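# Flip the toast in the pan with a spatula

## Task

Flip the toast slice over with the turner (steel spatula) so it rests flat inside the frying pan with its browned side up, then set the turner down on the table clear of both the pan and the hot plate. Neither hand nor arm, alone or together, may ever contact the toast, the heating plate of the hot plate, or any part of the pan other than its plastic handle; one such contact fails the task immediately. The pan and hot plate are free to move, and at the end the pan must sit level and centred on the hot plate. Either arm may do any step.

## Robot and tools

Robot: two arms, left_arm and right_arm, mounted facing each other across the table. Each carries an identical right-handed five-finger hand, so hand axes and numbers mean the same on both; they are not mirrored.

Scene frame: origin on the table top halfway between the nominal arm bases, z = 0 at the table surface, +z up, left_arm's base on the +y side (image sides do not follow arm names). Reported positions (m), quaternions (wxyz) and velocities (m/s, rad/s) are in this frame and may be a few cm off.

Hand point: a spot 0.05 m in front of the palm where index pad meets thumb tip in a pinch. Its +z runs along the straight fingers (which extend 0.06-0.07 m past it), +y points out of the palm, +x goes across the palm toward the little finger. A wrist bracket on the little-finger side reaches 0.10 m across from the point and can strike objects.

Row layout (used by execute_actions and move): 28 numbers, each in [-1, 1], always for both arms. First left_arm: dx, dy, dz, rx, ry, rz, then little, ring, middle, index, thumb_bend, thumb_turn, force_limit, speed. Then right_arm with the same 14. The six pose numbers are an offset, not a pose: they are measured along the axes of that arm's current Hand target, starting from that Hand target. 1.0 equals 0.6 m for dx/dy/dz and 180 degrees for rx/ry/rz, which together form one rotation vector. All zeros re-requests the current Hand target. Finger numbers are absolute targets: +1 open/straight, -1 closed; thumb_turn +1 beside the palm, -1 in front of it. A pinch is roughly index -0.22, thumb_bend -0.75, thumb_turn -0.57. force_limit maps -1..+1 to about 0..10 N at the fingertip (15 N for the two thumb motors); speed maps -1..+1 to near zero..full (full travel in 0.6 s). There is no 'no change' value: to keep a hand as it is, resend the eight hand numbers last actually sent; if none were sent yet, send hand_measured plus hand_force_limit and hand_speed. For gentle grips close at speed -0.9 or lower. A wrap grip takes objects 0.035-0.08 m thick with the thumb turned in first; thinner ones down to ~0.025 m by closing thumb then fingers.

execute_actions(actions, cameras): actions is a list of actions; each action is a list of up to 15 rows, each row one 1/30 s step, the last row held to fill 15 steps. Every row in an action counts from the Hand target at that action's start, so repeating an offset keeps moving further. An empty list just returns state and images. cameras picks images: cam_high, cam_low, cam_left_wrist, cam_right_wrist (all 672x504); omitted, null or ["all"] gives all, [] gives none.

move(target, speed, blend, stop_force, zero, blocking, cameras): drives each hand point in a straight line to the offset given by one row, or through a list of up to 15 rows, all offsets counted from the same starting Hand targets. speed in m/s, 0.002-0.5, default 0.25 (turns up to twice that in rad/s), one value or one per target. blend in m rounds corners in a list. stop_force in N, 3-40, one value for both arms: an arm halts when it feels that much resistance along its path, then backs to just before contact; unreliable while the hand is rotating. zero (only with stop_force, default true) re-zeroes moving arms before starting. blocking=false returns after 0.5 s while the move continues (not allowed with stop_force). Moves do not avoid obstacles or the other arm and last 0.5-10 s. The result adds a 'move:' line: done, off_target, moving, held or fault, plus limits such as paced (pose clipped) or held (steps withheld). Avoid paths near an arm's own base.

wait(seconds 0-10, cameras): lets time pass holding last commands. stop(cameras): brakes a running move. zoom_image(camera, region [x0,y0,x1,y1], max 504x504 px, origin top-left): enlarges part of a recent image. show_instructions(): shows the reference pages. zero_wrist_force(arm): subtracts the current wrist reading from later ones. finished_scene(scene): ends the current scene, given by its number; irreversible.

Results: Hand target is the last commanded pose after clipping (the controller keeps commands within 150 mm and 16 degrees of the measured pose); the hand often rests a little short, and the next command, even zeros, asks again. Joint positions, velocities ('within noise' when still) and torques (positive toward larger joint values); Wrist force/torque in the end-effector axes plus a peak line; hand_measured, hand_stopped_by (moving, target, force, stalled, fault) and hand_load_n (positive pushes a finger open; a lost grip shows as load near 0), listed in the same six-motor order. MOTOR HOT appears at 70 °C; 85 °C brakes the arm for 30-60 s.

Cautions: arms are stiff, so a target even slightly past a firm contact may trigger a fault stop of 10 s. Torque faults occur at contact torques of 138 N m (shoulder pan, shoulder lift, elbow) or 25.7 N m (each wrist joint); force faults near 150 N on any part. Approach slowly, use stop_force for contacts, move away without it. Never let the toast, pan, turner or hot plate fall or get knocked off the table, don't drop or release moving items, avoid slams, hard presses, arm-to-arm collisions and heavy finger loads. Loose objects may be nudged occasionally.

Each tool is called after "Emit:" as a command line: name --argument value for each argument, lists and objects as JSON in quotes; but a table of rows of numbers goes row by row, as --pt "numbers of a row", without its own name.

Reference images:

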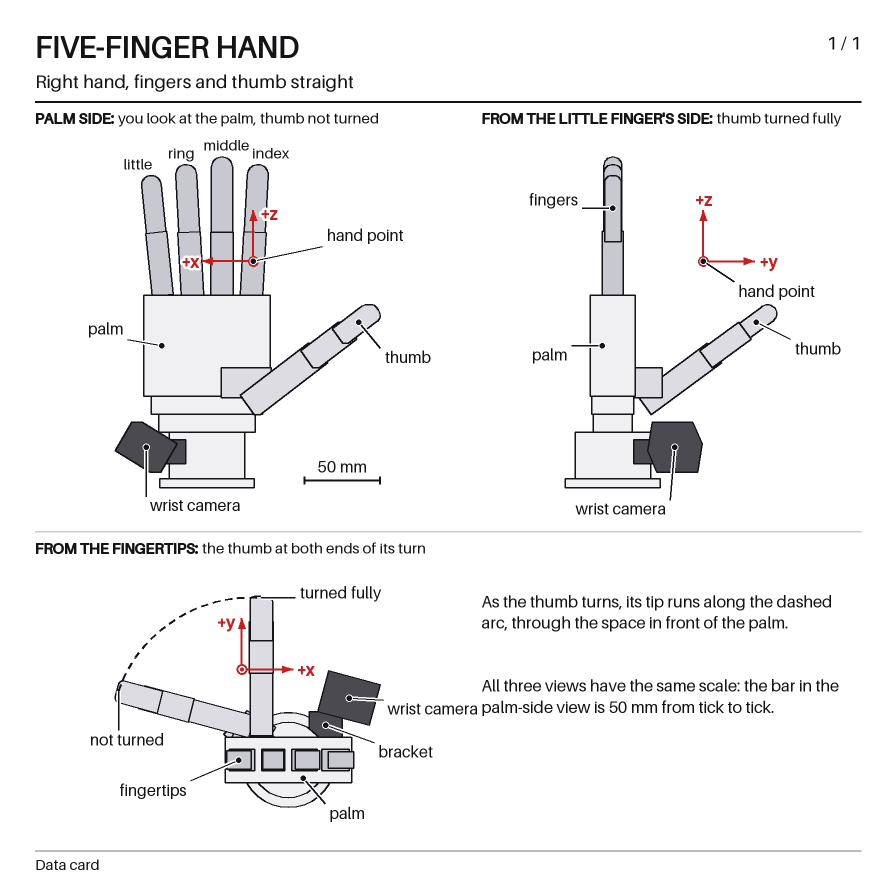

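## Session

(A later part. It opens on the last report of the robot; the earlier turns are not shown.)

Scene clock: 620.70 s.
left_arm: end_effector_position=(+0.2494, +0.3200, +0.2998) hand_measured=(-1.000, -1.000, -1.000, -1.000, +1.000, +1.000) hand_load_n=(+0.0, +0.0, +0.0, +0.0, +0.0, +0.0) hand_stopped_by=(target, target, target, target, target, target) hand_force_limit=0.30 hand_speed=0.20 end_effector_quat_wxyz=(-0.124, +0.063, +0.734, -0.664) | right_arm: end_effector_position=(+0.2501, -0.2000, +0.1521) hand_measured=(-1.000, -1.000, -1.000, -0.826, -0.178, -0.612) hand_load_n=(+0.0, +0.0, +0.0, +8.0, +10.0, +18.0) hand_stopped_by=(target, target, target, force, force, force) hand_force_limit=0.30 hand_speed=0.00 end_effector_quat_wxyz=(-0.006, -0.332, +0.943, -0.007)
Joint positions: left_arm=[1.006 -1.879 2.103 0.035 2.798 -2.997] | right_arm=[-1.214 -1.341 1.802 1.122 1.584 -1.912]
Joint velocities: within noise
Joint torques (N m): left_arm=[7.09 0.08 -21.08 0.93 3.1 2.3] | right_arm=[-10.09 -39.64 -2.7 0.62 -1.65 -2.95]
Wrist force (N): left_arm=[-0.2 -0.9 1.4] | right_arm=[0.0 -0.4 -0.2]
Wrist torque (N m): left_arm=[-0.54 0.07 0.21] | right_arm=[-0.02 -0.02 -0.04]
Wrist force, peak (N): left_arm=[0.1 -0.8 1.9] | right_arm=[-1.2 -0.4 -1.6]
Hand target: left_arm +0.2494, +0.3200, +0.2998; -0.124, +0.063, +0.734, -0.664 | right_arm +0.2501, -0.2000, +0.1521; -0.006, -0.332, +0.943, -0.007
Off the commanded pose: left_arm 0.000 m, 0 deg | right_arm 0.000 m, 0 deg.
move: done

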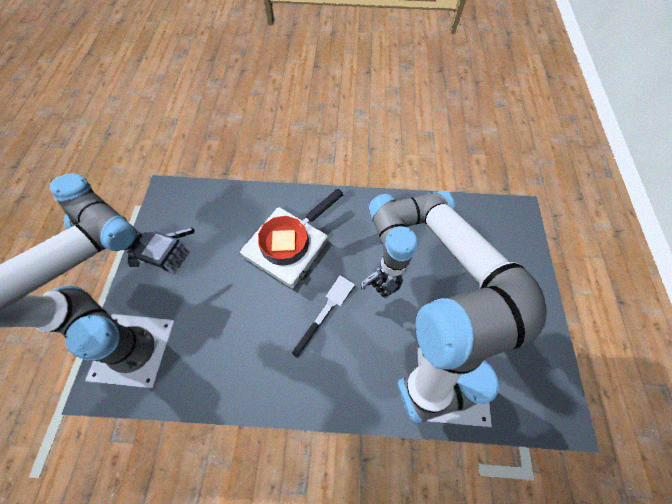

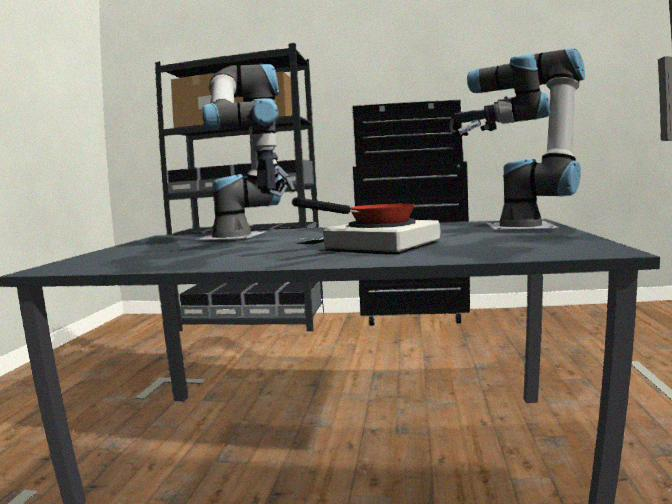

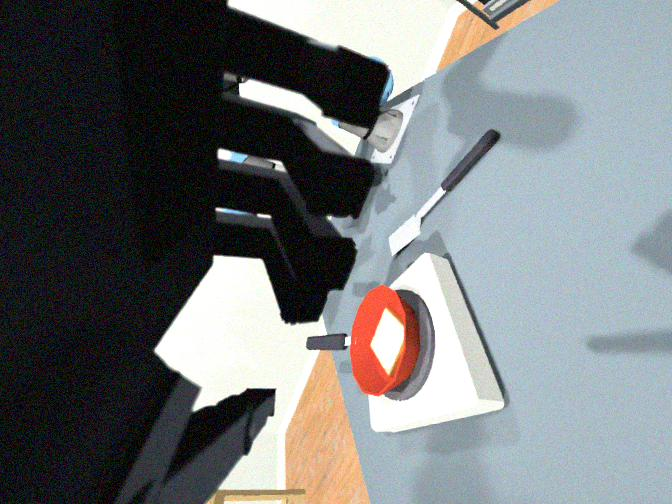

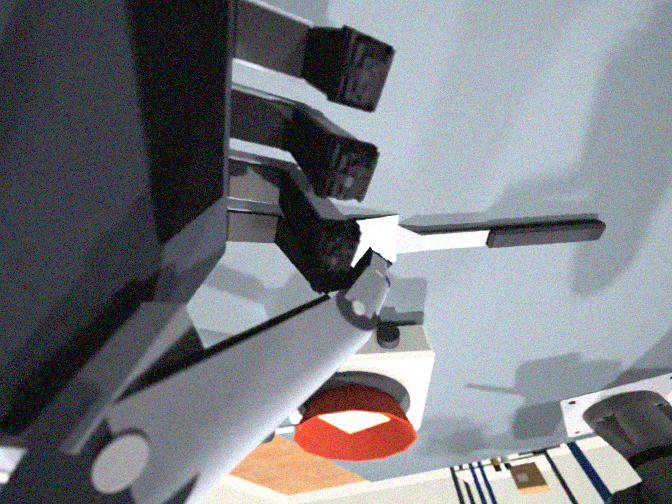

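Emit:
move --pt "0.0027 0.2316 0.6113 -0.0490 0.0939 0.0465 0.5 0.5 0.5 0.5 0.2 -1 0 0 -0.1483 0.09 0 0 0 0 -1 -1 -1 -1 -0.6 -1 0.3 0" --speed 0.15

Emit:
zoom_image --camera "cam_high" --region '[250, 240, 390, 370]'

Scene clock: 639.20 s.
left_arm: end_effector_position=(+0.1403, -0.0165, +0.1306) hand_measured=(+0.500, +0.500, +0.500, +0.500, +0.200, -1.000) hand_load_n=(-0.5, +0.0, +0.0, +0.0, +0.0, +0.0) hand_stopped_by=(target, target, target, target, target, target) hand_force_limit=0.00 hand_speed=0.00 end_effector_quat_wxyz=(-0.177, +0.222, +0.750, -0.597) | right_arm: end_effector_position=(+0.2856, -0.1022, +0.1502) hand_measured=(-1.000, -1.000, -1.000, -0.826, -0.178, -0.612) hand_load_n=(+0.0, +0.0, +0.0, +7.5, +10.0, +18.5) hand_stopped_by=(target, target, target, force, force, force) hand_force_limit=0.30 hand_speed=0.00 end_effector_quat_wxyz=(-0.006, -0.332, +0.943, -0.007)
Joint positions: left_arm=[0.234 -1.256 1.871 -0.304 2.317 -2.927] | right_arm=[-1.027 -1.127 1.51 1.202 1.582 -1.726]
Joint velocities: within noise
Joint torques (N m): left_arm=[-7.93 -18.3 -31.54 2.26 -1.71 2.48] | right_arm=[8.64 -23.52 -33.11 4.02 1.56 2.48]
Wrist force (N): left_arm=[-0.8 -0.5 1.5] | right_arm=[-0.2 0.0 -0.4]
Wrist torque (N m): left_arm=[-0.50 0.19 0.12] | right_arm=[0.07 0.05 -0.01]
Wrist force, peak (N): left_arm=[-0.9 -0.6 2.1] | right_arm=[0.3 -0.2 -0.6]
Hand target: left_arm +0.1402, -0.0166, +0.1305; -0.177, +0.222, +0.750, -0.597 | right_arm +0.2856, -0.1022, +0.1502; -0.006, -0.332, +0.943, -0.007
Off the commanded pose: left_arm 0.000 m, 0 deg | right_arm 0.000 m, 0 deg.
move: done

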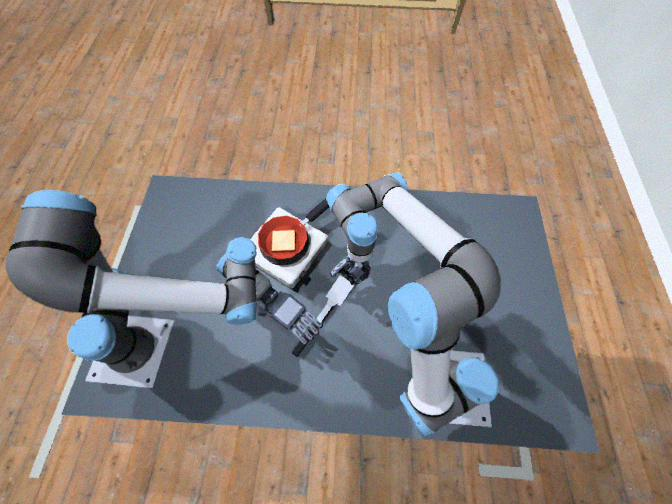

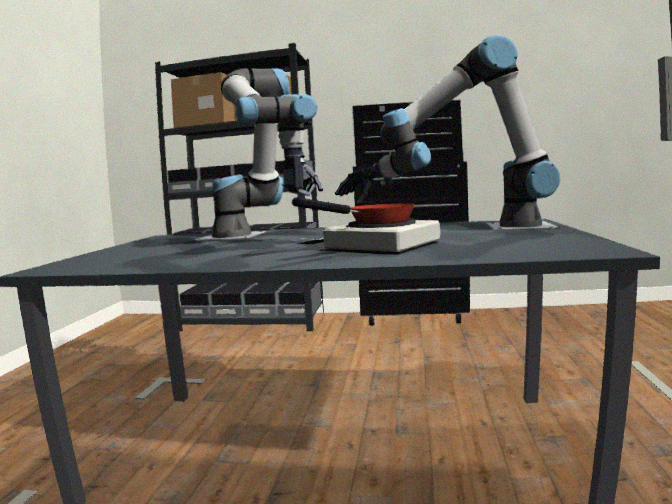

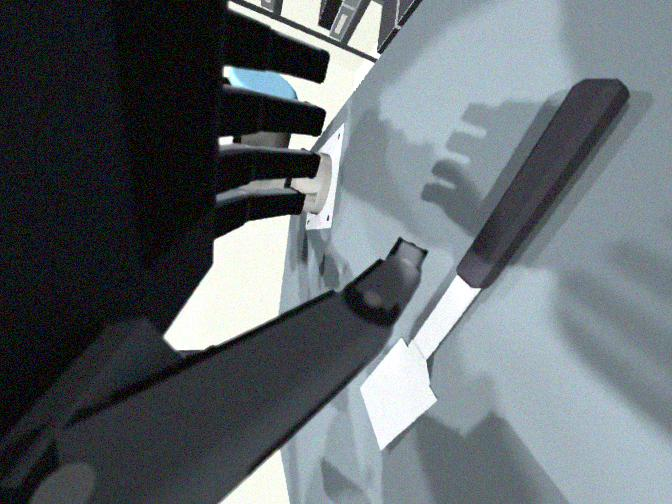

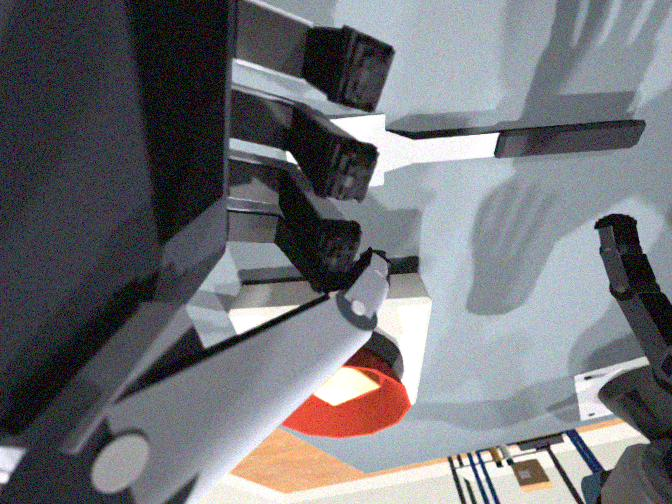

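Scaled by 3.600.

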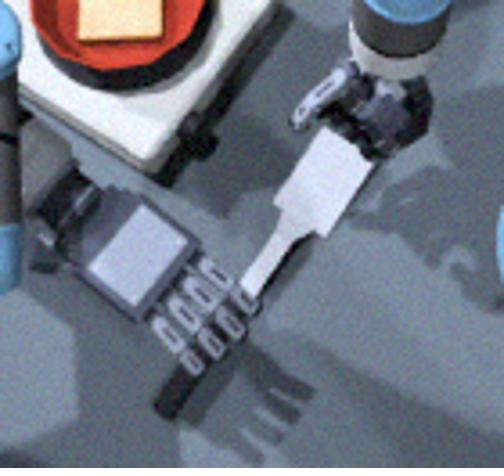

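Emit:
move --pt "0 0 0 0 0 0 0.5 0.5 0.5 0.5 0.2 -1 0 0 0 0 0.26 0 0 0 -1 -1 -1 -1 -0.6 -1 0.3 0" --speed 0.04 --stop_force 8

Emit:
zoom_image --camera "cam_low" --region '[240, 150, 380, 270]'

Scene clock: 646.60 s.
left_arm: end_effector_position=(+0.1402, -0.0166, +0.1305) hand_measured=(+0.500, +0.500, +0.500, +0.500, +0.200, -1.000) hand_load_n=(+0.0, +0.0, +0.0, +0.0, +0.0, +0.0) hand_stopped_by=(target, target, target, target, target, target) hand_force_limit=0.00 hand_speed=0.00 end_effector_quat_wxyz=(-0.177, +0.222, +0.750, -0.597) | right_arm: end_effector_position=(+0.2846, -0.1047, +0.0060) hand_measured=(-1.000, -1.000, -1.000, -0.826, -0.178, -0.612) hand_load_n=(+0.0, +0.0, +0.0, -3.0, +10.0, +9.0) hand_stopped_by=(target, target, target, force, force, force) hand_force_limit=0.30 hand_speed=0.00 end_effector_quat_wxyz=(-0.006, -0.332, +0.943, -0.007)
Joint positions: left_arm=[0.234 -1.256 1.871 -0.304 2.317 -2.927] | right_arm=[-1.031 -0.957 1.661 0.88 1.582 -1.729]
Joint velocities: within noise
Joint torques (N m): left_arm=[-5.73 -20.32 -30.37 1.86 2.91 2.63] | right_arm=[9.03 -51.7 -27.85 3.85 -1.43 -0.35]
Wrist force (N): left_arm=[-0.7 -0.6 1.2] | right_arm=[0.1 -0.3 -1.7]
Wrist torque (N m): left_arm=[-0.48 0.17 0.14] | right_arm=[0.10 0.03 0.01]
Wrist force, peak (N): left_arm=[-0.8 -1.0 2.0] | right_arm=[3.5 -11.3 -69.8]
Hand target: left_arm +0.1402, -0.0166, +0.1305; -0.177, +0.222, +0.750, -0.597 | right_arm +0.2846, -0.1047, +0.0060; -0.006, -0.332, +0.943, -0.007 (not the last commanded pose)
Off the commanded pose: left_arm 0.000 m, 0 deg | right_arm 0.012 m, 0 deg.
move: contact (right_arm)

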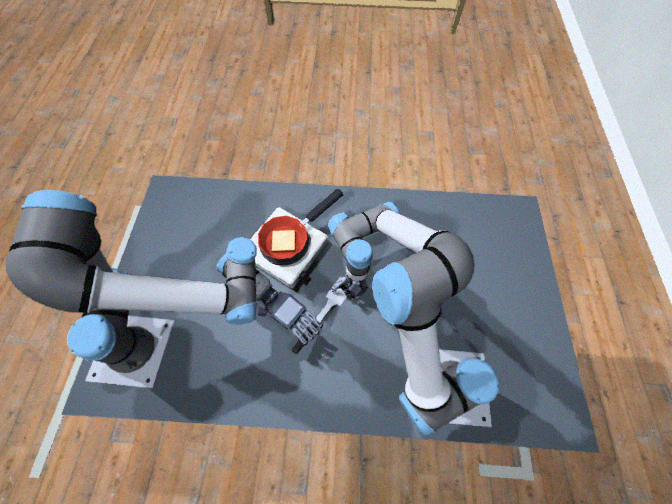

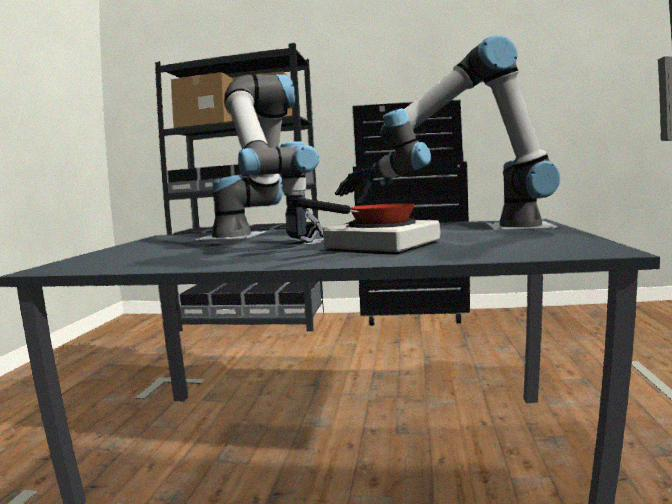

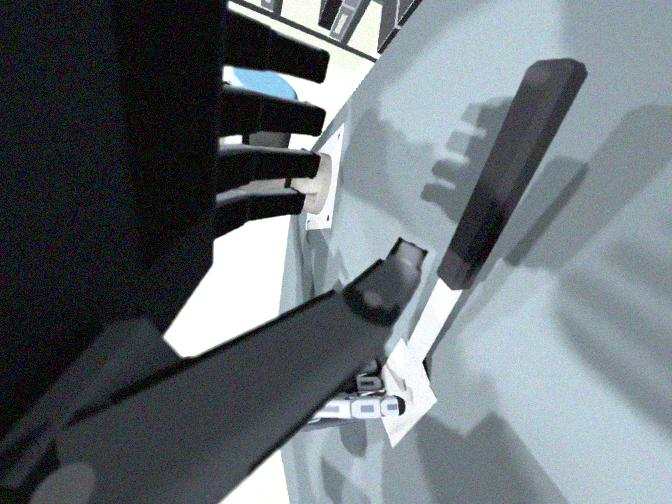

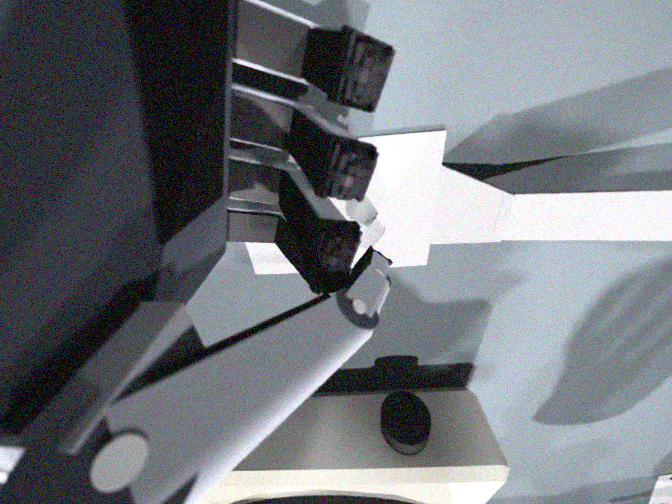

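Scaled by 3.600.

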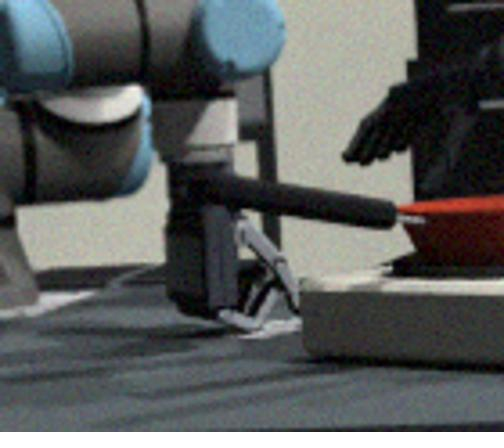

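Emit:
move --pt "-0.0083 0.08 0.039 0 0.0444 -0.028 0.5 0.5 0.5 0.5 0.2 -1 0 0 0 0 0.007 0 0 0 -1 -1 -1 -1 -0.6 -1 0.3 0" --speed 0.08 --cameras '["cam_high","cam_left_wrist","cam_right_wrist"]'

Emit:
zoom_image --camera "cam_high" --region '[250, 240, 390, 370]'

Scene clock: 658.37 s.
left_arm: end_effector_position=(+0.1381, -0.0281, +0.0836) hand_measured=(+0.500, +0.500, +0.500, +0.500, +0.200, -1.000) hand_load_n=(-0.5, +0.0, +0.0, +0.0, +0.5, +0.0) hand_stopped_by=(target, target, target, target, target, target) hand_force_limit=0.00 hand_speed=0.00 end_effector_quat_wxyz=(-0.247, +0.229, +0.746, -0.574) | right_arm: end_effector_position=(+0.2841, -0.1049, +0.0063) hand_measured=(-1.000, -1.000, -1.000, -0.832, -0.178, -0.612) hand_load_n=(+0.0, +0.0, +0.0, -15.5, +9.0, +4.5) hand_stopped_by=(target, target, target, force, force, force) hand_force_limit=0.30 hand_speed=0.00 end_effector_quat_wxyz=(-0.007, -0.332, +0.943, -0.007)
Joint positions: left_arm=[0.283 -1.094 1.775 -0.316 2.487 -2.955] | right_arm=[-1.031 -0.957 1.661 0.883 1.582 -1.729]
Joint velocities: within noise
Joint torques (N m): left_arm=[8.43 -25.47 -33.08 2.43 3.18 -2.74] | right_arm=[-0.93 -38.17 -13.9 1.91 0.17 -0.32]
Wrist force (N): left_arm=[-0.3 -0.5 1.3] | right_arm=[0.2 0.0 -1.5]
Wrist torque (N m): left_arm=[-0.45 0.10 0.21] | right_arm=[0.10 0.00 0.02]
Wrist force, peak (N): left_arm=[-0.8 -0.8 1.8] | right_arm=[1.7 -13.9 -133.3]
Hand target: left_arm +0.1381, -0.0281, +0.0836; -0.247, +0.229, +0.746, -0.574 (not the last commanded pose) | right_arm +0.2841, -0.1049, +0.0063; -0.007, -0.332, +0.943, -0.007 (not the last commanded pose)
Off the commanded pose: left_arm 0.005 m, 1 deg | right_arm 0.005 m, 0 deg.
FORCE FAULT: contact force on the right arm reached its limit, and that arm stopped. The contact can be on any part of that arm, not only on its tool. That arm's remaining commands of this call were not run. That arm is still stopped at the end of this call. That arm stays stopped for about 9 more seconds. Until then a move that you send moves the other arm only, and its call returns only when the move has ended. Once the stop has ended, the next robot result says so. If the stop ends while you think or write, that arm runs what you send next, counted from a new Hand target: where the arm stands when the stop ends. While its stop runs, an arm, its gripper or tool too, takes no new command. Until it ends, the stop uses up actions while you think or wait. An arm that is not stopped still takes commands.
move: fault (right_arm), off_target (left_arm; braked at the fault stop of right_arm)
Images, in order (width x height): cam_high 672x504, cam_left_wrist 672x504, cam_right_wrist 672x504.

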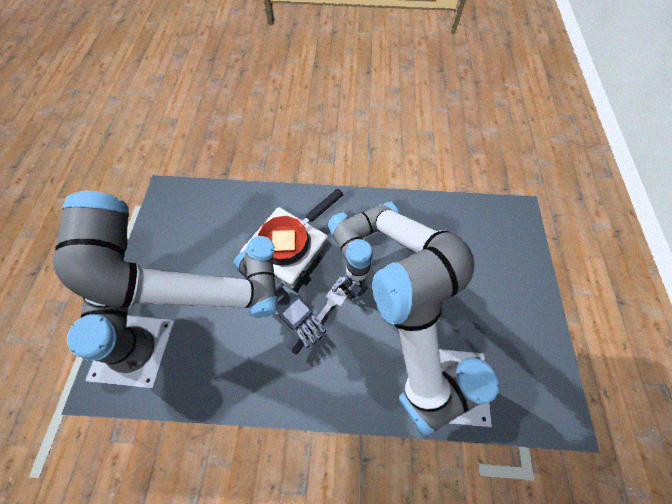

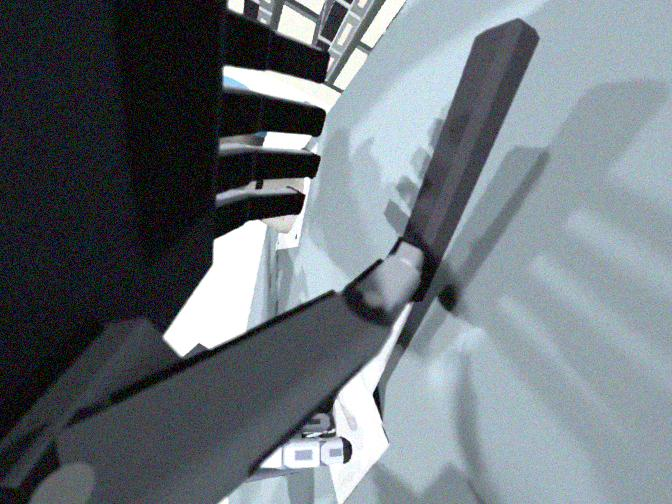

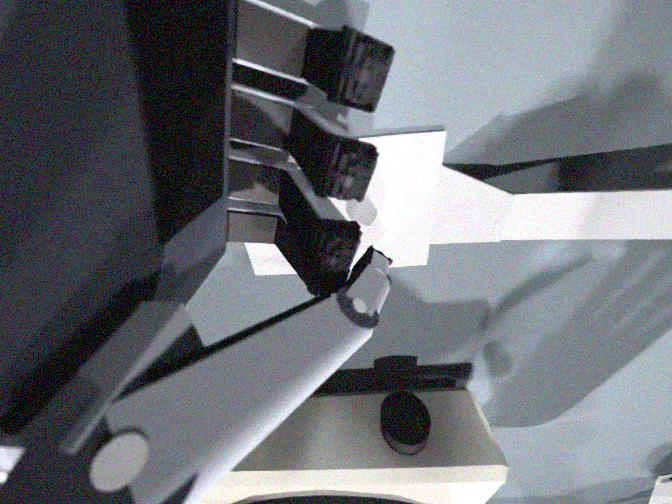

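Scaled by 3.600.

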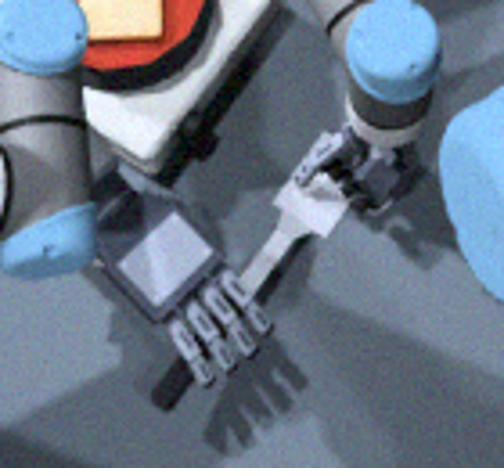

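Emit:
move --pt "0.0167 0.085 -0.0125 0 -0.022 0 0.5 0.5 0.5 0.5 0.2 -1 0 0 0 0 0 0 0 0 -1 -1 -1 -1 -0.6 -1 0.3 0" --speed 0.05 --cameras '["cam_high","cam_left_wrist","cam_right_wrist"]'

Emit:
zoom_image --camera "cam_high" --region '[250, 240, 390, 370]'

Scene clock: 672.10 s.
left_arm: end_effector_position=(+0.1380, -0.0043, +0.0368) hand_measured=(+0.500, +0.500, +0.500, +0.500, +0.200, -1.000) hand_load_n=(+0.0, -0.5, +0.0, +0.0, +0.0, +0.0) hand_stopped_by=(target, target, target, target, target, target) hand_force_limit=0.00 hand_speed=0.00 end_effector_quat_wxyz=(-0.221, +0.209, +0.754, -0.582) | right_arm: end_effector_position=(+0.2841, -0.1049, +0.0063) hand_measured=(-1.000, -1.000, -1.000, -0.832, -0.178, -0.612) hand_load_n=(+0.0, +0.0, +0.5, -16.0, +9.5, +4.5) hand_stopped_by=(target, target, target, force, force, force) hand_force_limit=0.30 hand_speed=0.00 end_effector_quat_wxyz=(-0.007, -0.332, +0.943, -0.007)
Joint positions: left_arm=[0.267 -1.089 1.924 -0.495 2.404 -2.978] | right_arm=[-1.031 -0.957 1.661 0.883 1.582 -1.729]
Joint velocities: within noise
Joint torques (N m): left_arm=[-7.48 -24.8 -2.64 -2.9 -2.52 -2.8] | right_arm=[-1.03 -39.99 -14.18 2.42 0.2 -0.27]
Wrist force (N): left_arm=[-0.1 -0.6 1.7] | right_arm=[0.1 -0.3 -1.3]
Wrist torque (N m): left_arm=[-0.49 0.05 0.21] | right_arm=[0.04 0.02 0.00]
Wrist force, peak (N): left_arm=[-0.1 -0.7 1.9] | right_arm=[0.1 -0.1 -1.8]
Hand target: left_arm +0.1380, -0.0043, +0.0368; -0.221, +0.209, +0.754, -0.582 | right_arm +0.2841, -0.1049, +0.0063; -0.007, -0.332, +0.943, -0.007
Off the commanded pose: left_arm 0.000 m, 0 deg | right_arm 0.000 m, 0 deg.
FORCE FAULT, CONTINUED: the right arm's stop, for the force fault that an earlier result reported, is over. The rest of the stop counts as 18 of the actions that you can send in this scene. The stop ended before this call began, so that arm ran this call's commands, counted from a new Hand target: where the arm stood when the stop ended. During its stop the right arm's controller moved it back a little.
move: done
Images, in order (width x height): cam_high 672x504, cam_left_wrist 672x504, cam_right_wrist 672x504.

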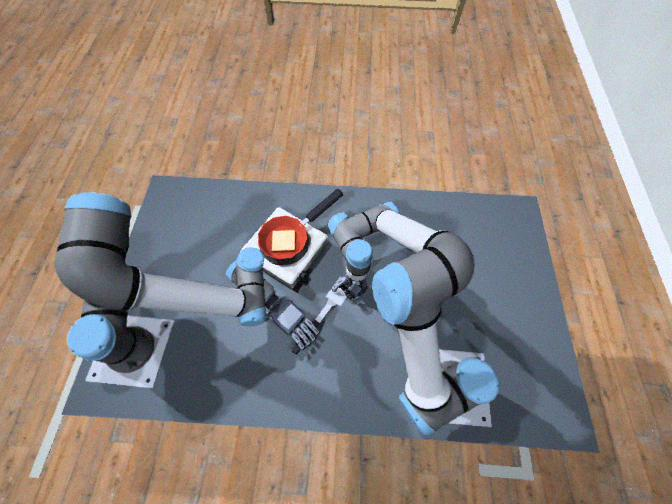

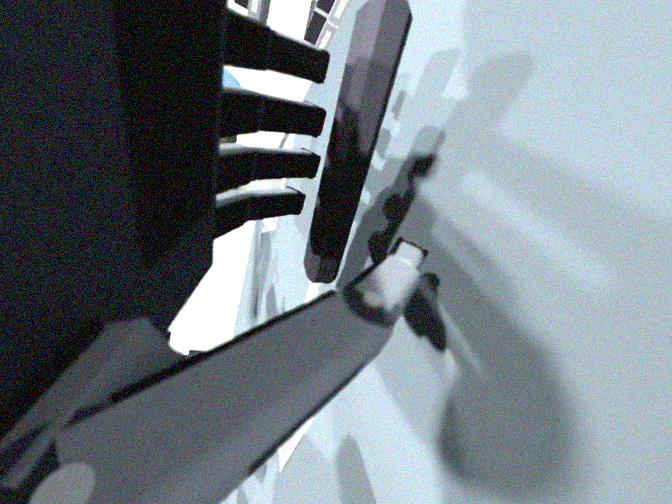

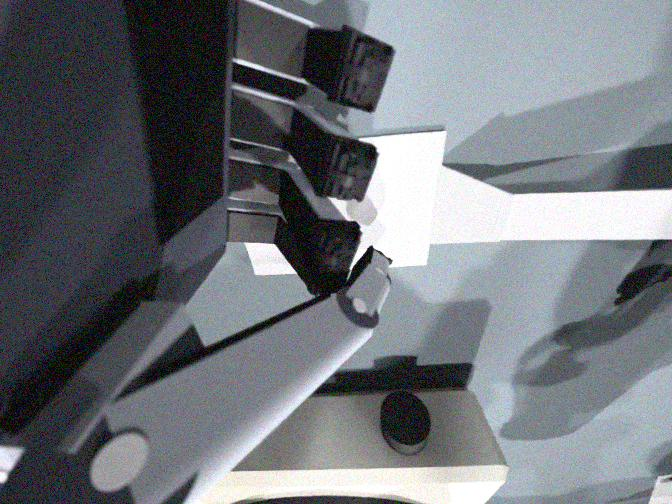

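Scaled by 3.600.

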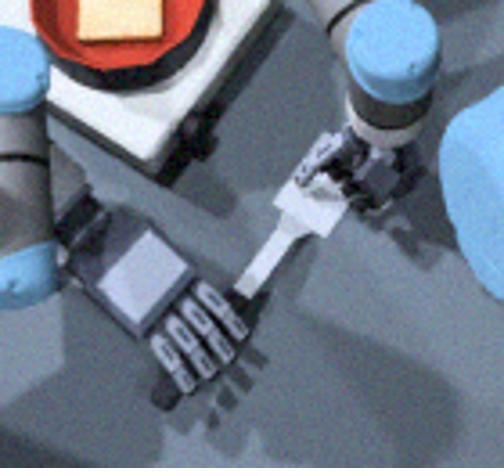

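Emit:
move --pt "-0.0133 0 0.03 0 0.0444 0 0.5 0.5 0.5 0.5 0.2 -1 0 0 0 0 0 0 0 0 -1 -1 -1 -1 -0.6 -1 0.3 0" --speed 0.03 --cameras '["cam_high","cam_left_wrist","cam_right_wrist"]'

Emit:
zoom_image --camera "cam_high" --region '[250, 240, 390, 370]'

Scene clock: 685.43 s.
left_arm: end_effector_position=(+0.1341, -0.0230, +0.0320) hand_measured=(+0.500, +0.500, +0.500, +0.500, +0.200, -1.000) hand_load_n=(+0.0, +0.0, +0.0, +0.0, +0.0, +0.0) hand_stopped_by=(target, target, target, target, target, target) hand_force_limit=0.00 hand_speed=0.00 end_effector_quat_wxyz=(-0.273, +0.249, +0.737, -0.566) | right_arm: end_effector_position=(+0.2841, -0.1049, +0.0063) hand_measured=(-1.000, -1.000, -1.000, -0.832, -0.178, -0.612) hand_load_n=(+0.0, +0.0, +0.0, -15.5, +9.0, +4.5) hand_stopped_by=(target, target, target, force, force, force) hand_force_limit=0.30 hand_speed=0.00 end_effector_quat_wxyz=(-0.007, -0.332, +0.943, -0.007)
Joint positions: left_arm=[0.303 -0.983 1.769 -0.386 2.574 -2.922] | right_arm=[-1.031 -0.957 1.661 0.883 1.582 -1.729]
Joint velocities: within noise
Joint torques (N m): left_arm=[8.72 -26.96 -27.92 2.83 3.35 2.21] | right_arm=[-1.08 -39.64 -14.29 2.33 0.22 -0.35]
Wrist force (N): left_arm=[-0.2 -0.7 1.5] | right_arm=[0.1 -0.2 -1.5]
Wrist torque (N m): left_arm=[-0.49 0.08 0.23] | right_arm=[0.08 0.02 0.01]
Wrist force, peak (N): left_arm=[-0.3 -0.8 1.9] | right_arm=[0.1 -0.3 -1.7]
Hand target: left_arm +0.1341, -0.0230, +0.0320; -0.273, +0.249, +0.737, -0.566 | right_arm +0.2841, -0.1049, +0.0063; -0.007, -0.332, +0.943, -0.007
Off the commanded pose: left_arm 0.000 m, 0 deg | right_arm 0.000 m, 0 deg.
move: done
Images, in order (width x height): cam_high 672x504, cam_left_wrist 672x504, cam_right_wrist 672x504.

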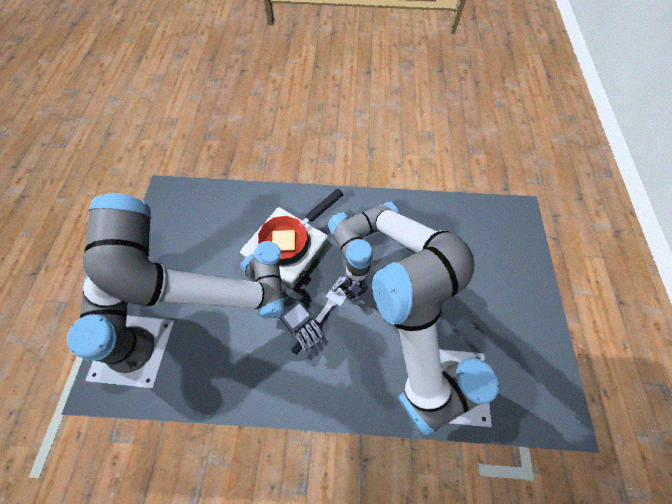

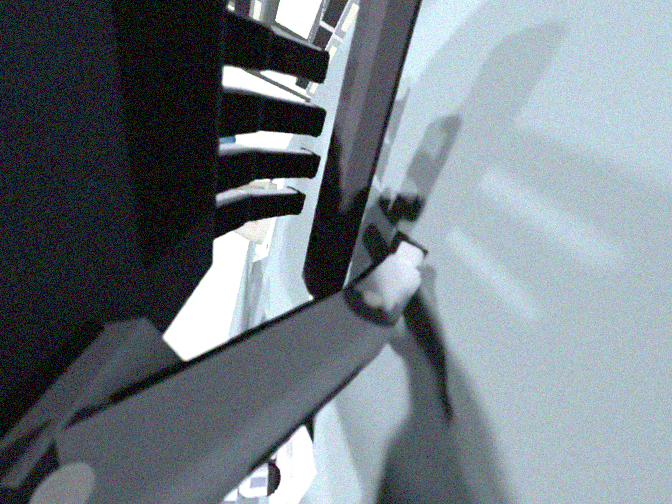

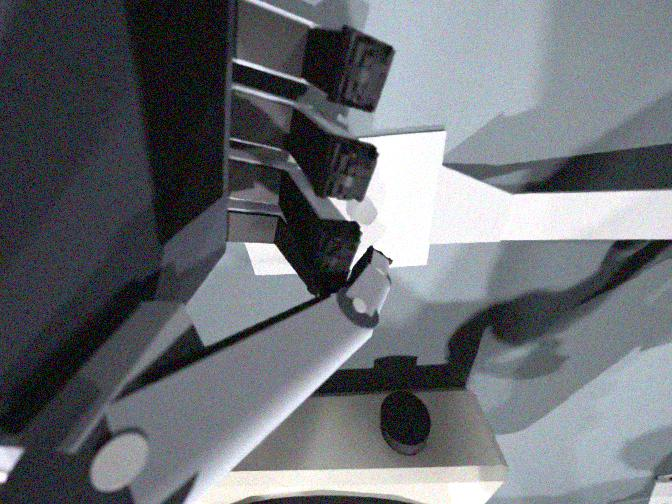

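Scaled by 3.600.

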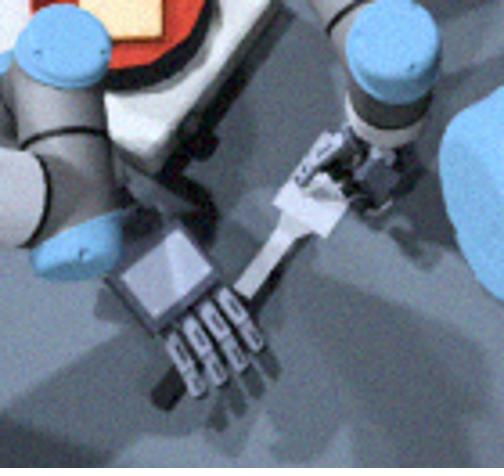

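Emit:
move --pt "0 0 0 0 -0.0444 0 0.5 0.5 0.5 0.5 0.2 -1 0 0 0 0 0 0 0 0 -1 -1 -1 -1 -0.6 -1 0.3 0" --speed 0.03 --cameras '["cam_high","cam_left_wrist","cam_low"]'

Emit:
zoom_image --camera "cam_high" --region '[250, 240, 390, 370]'

Scene clock: 693.90 s.
left_arm: end_effector_position=(+0.1341, -0.0230, +0.0320) hand_measured=(+0.500, +0.500, +0.500, +0.500, +0.200, -1.000) hand_load_n=(-0.5, +0.0, +0.0, +0.0, +0.0, +0.0) hand_stopped_by=(target, target, target, target, target, target) hand_force_limit=0.00 hand_speed=0.00 end_effector_quat_wxyz=(-0.221, +0.209, +0.754, -0.582) | right_arm: end_effector_position=(+0.2841, -0.1049, +0.0063) hand_measured=(-1.000, -1.000, -1.000, -0.832, -0.178, -0.612) hand_load_n=(+0.0, +0.5, +0.0, -15.5, +9.0, +4.5) hand_stopped_by=(target, target, target, force, force, force) hand_force_limit=0.30 hand_speed=0.00 end_effector_quat_wxyz=(-0.007, -0.332, +0.943, -0.007)
Joint positions: left_arm=[0.249 -1.056 1.884 -0.494 2.387 -2.987] | right_arm=[-1.031 -0.957 1.661 0.883 1.582 -1.729]
Joint velocities: within noise
Joint torques (N m): left_arm=[-7.73 -38.9 -1.01 -2.66 -2.38 -2.72] | right_arm=[-1.17 -39.83 -14.5 2.22 0.29 -0.31]
Wrist force (N): left_arm=[0.1 -1.0 1.6] | right_arm=[0.2 -0.1 -1.3]
Wrist torque (N m): left_arm=[-0.56 0.02 0.19] | right_arm=[0.09 -0.01 0.02]
Wrist force, peak (N): left_arm=[-0.5 -0.9 1.9] | right_arm=[0.5 -0.4 -1.7]
Hand target: left_arm +0.1341, -0.0230, +0.0320; -0.221, +0.209, +0.754, -0.582 | right_arm +0.2841, -0.1049, +0.0063; -0.007, -0.332, +0.943, -0.007
Off the commanded pose: left_arm 0.000 m, 0 deg | right_arm 0.000 m, 0 deg.
move: done
Images, in order (width x height): cam_high 672x504, cam_low 672x504, cam_left_wrist 672x504.

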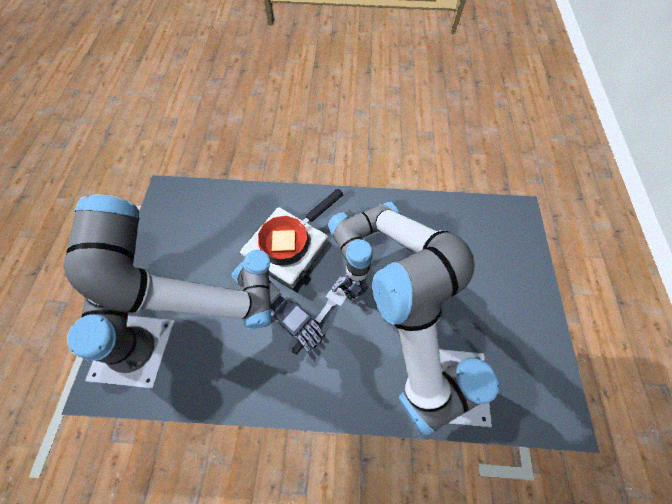

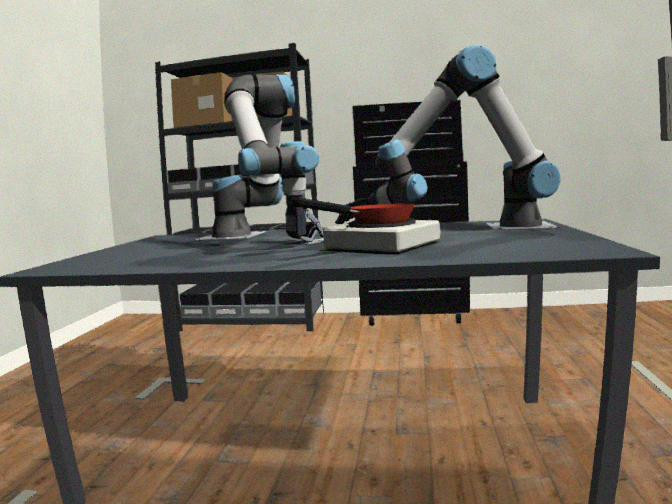

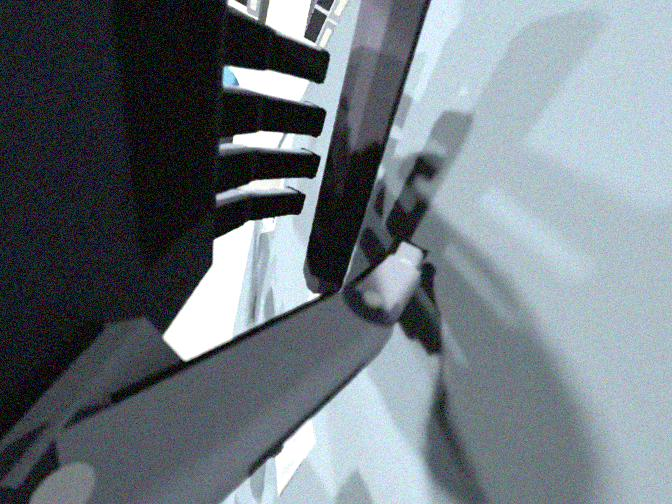

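Scaled by 3.600.

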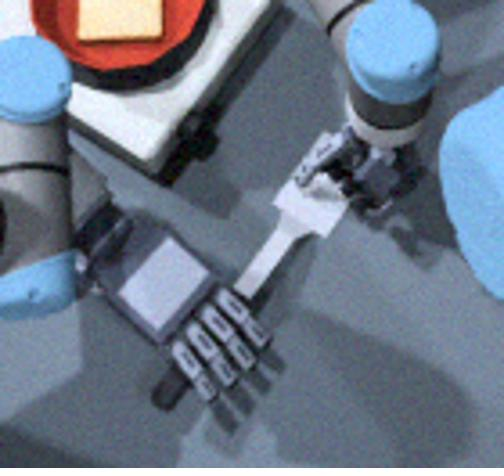

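Emit:
move --target '[0,0,0,0,0,0,0.1,0.1,0.1,0.1,0.2,-1,-0.6,-0.5,0,0,0,0,0,0,-1,-1,-1,-1,-0.6,-1,0.3,0]' --cameras '[]'

Emit:
move --target '[0,0,0,0,0,0,-0.35,-0.35,-0.35,-0.35,0.2,-1,-0.5,-0.6,0,0,0,0,0,0,-1,-1,-1,-1,-0.6,-1,0.3,0]' --cameras '["cam_high","cam_left_wrist","cam_right_wrist"]'

Emit:
zoom_image --camera "cam_high" --region '[250, 240, 390, 370]'

Scene clock: 697.57 s.
left_arm: end_effector_position=(+0.1341, -0.0230, +0.0320) hand_measured=(+0.100, +0.100, +0.100, +0.100, +0.200, -1.000) hand_load_n=(+0.0, +0.0, +0.0, +0.0, +0.0, +0.0) hand_stopped_by=(target, target, target, target, target, target) hand_force_limit=-0.60 hand_speed=-0.50 end_effector_quat_wxyz=(-0.221, +0.209, +0.754, -0.582) | right_arm: end_effector_position=(+0.2841, -0.1049, +0.0063) hand_measured=(-1.000, -1.000, -1.000, -0.832, -0.178, -0.612) hand_load_n=(+0.0, +0.0, +0.0, -15.5, +9.0, +4.0) hand_stopped_by=(target, target, target, force, force, force) hand_force_limit=0.30 hand_speed=0.00 end_effector_quat_wxyz=(-0.007, -0.332, +0.943, -0.007)
Joint positions: left_arm=[0.249 -1.056 1.884 -0.494 2.387 -2.987] | right_arm=[-1.031 -0.957 1.661 0.883 1.582 -1.729]
Joint velocities: within noise
Joint torques (N m): left_arm=[-5.97 -39.25 -2.71 -2.63 -2.36 -2.89] | right_arm=[-1.06 -39.99 -14.87 2.23 0.36 -0.42]
Wrist force (N): left_arm=[-0.3 -0.9 2.3] | right_arm=[0.4 -0.1 -1.8]
Wrist torque (N m): left_arm=[-0.57 0.06 0.16] | right_arm=[0.11 0.01 0.02]
Wrist force, peak (N): left_arm=[-0.3 -0.9 2.3] | right_arm=[0.6 -0.4 -2.2]
Hand target: left_arm +0.1341, -0.0230, +0.0320; -0.221, +0.209, +0.754, -0.582 | right_arm +0.2841, -0.1049, +0.0063; -0.007, -0.332, +0.943, -0.007
Off the commanded pose: left_arm 0.000 m, 0 deg | right_arm 0.000 m, 0 deg.
move: done
No camera images: "cameras" was empty.

Scene clock: 698.53 s.
left_arm: end_effector_position=(+0.1341, -0.0230, +0.0320) hand_measured=(-0.350, -0.350, -0.342, -0.318, +0.202, -1.000) hand_load_n=(+0.0, +0.0, +4.5, +2.5, +6.0, -0.5) hand_stopped_by=(target, target, force, force, target, target) hand_force_limit=-0.50 hand_speed=-0.60 end_effector_quat_wxyz=(-0.221, +0.209, +0.754, -0.582) | right_arm: end_effector_position=(+0.2841, -0.1049, +0.0063) hand_measured=(-1.000, -1.000, -1.000, -0.832, -0.178, -0.612) hand_load_n=(+0.0, -0.5, +0.0, -15.5, +9.0, +4.5) hand_stopped_by=(target, target, target, force, force, force) hand_force_limit=0.30 hand_speed=0.00 end_effector_quat_wxyz=(-0.007, -0.332, +0.943, -0.007)
Joint positions: left_arm=[0.249 -1.056 1.884 -0.494 2.387 -2.987] | right_arm=[-1.031 -0.957 1.661 0.883 1.582 -1.729]
Joint velocities: within noise
Joint torques (N m): left_arm=[-6.16 -38.33 -3.72 -2.58 -2.33 -2.7] | right_arm=[-0.89 -39.89 -14.89 2.15 0.31 -0.28]
Wrist force (N): left_arm=[-0.1 -0.5 2.0] | right_arm=[0.2 -0.1 -0.4]
Wrist torque (N m): left_arm=[-0.46 0.08 0.22] | right_arm=[0.05 0.00 0.01]
Wrist force, peak (N): left_arm=[-0.1 -0.8 2.4] | right_arm=[0.7 -0.3 -1.8]
Hand target: left_arm +0.1341, -0.0230, +0.0320; -0.221, +0.209, +0.754, -0.582 | right_arm +0.2841, -0.1049, +0.0063; -0.007, -0.332, +0.943, -0.007
Off the commanded pose: left_arm 0.000 m, 0 deg | right_arm 0.000 m, 0 deg.
move: done
Images, in order (width x height): cam_high 672x504, cam_left_wrist 672x504, cam_right_wrist 672x504.

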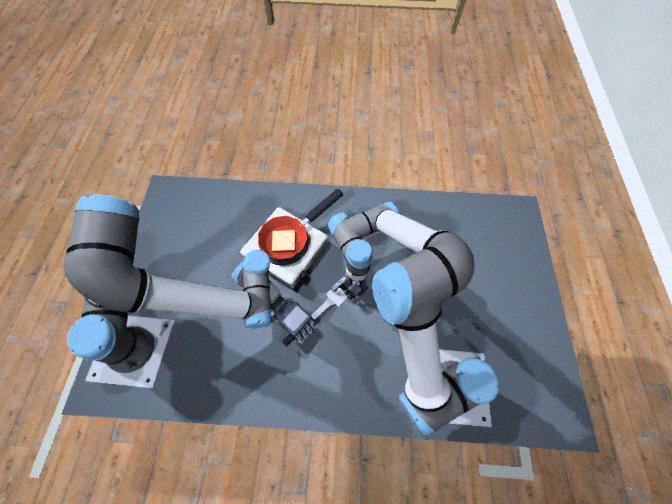

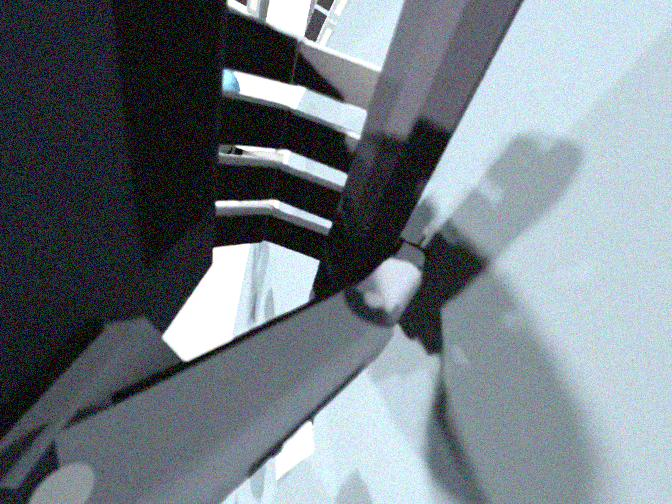

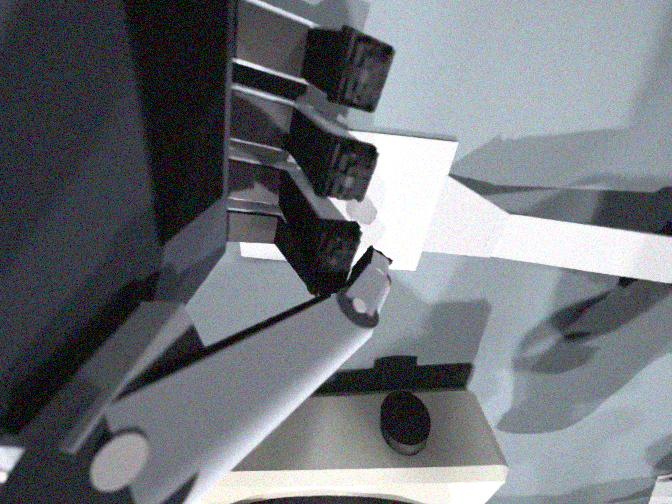

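Scaled by 3.600.

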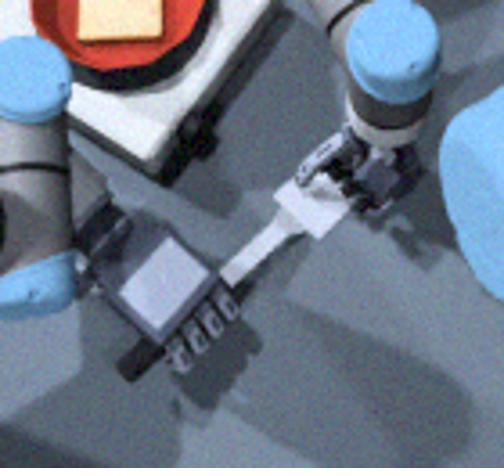

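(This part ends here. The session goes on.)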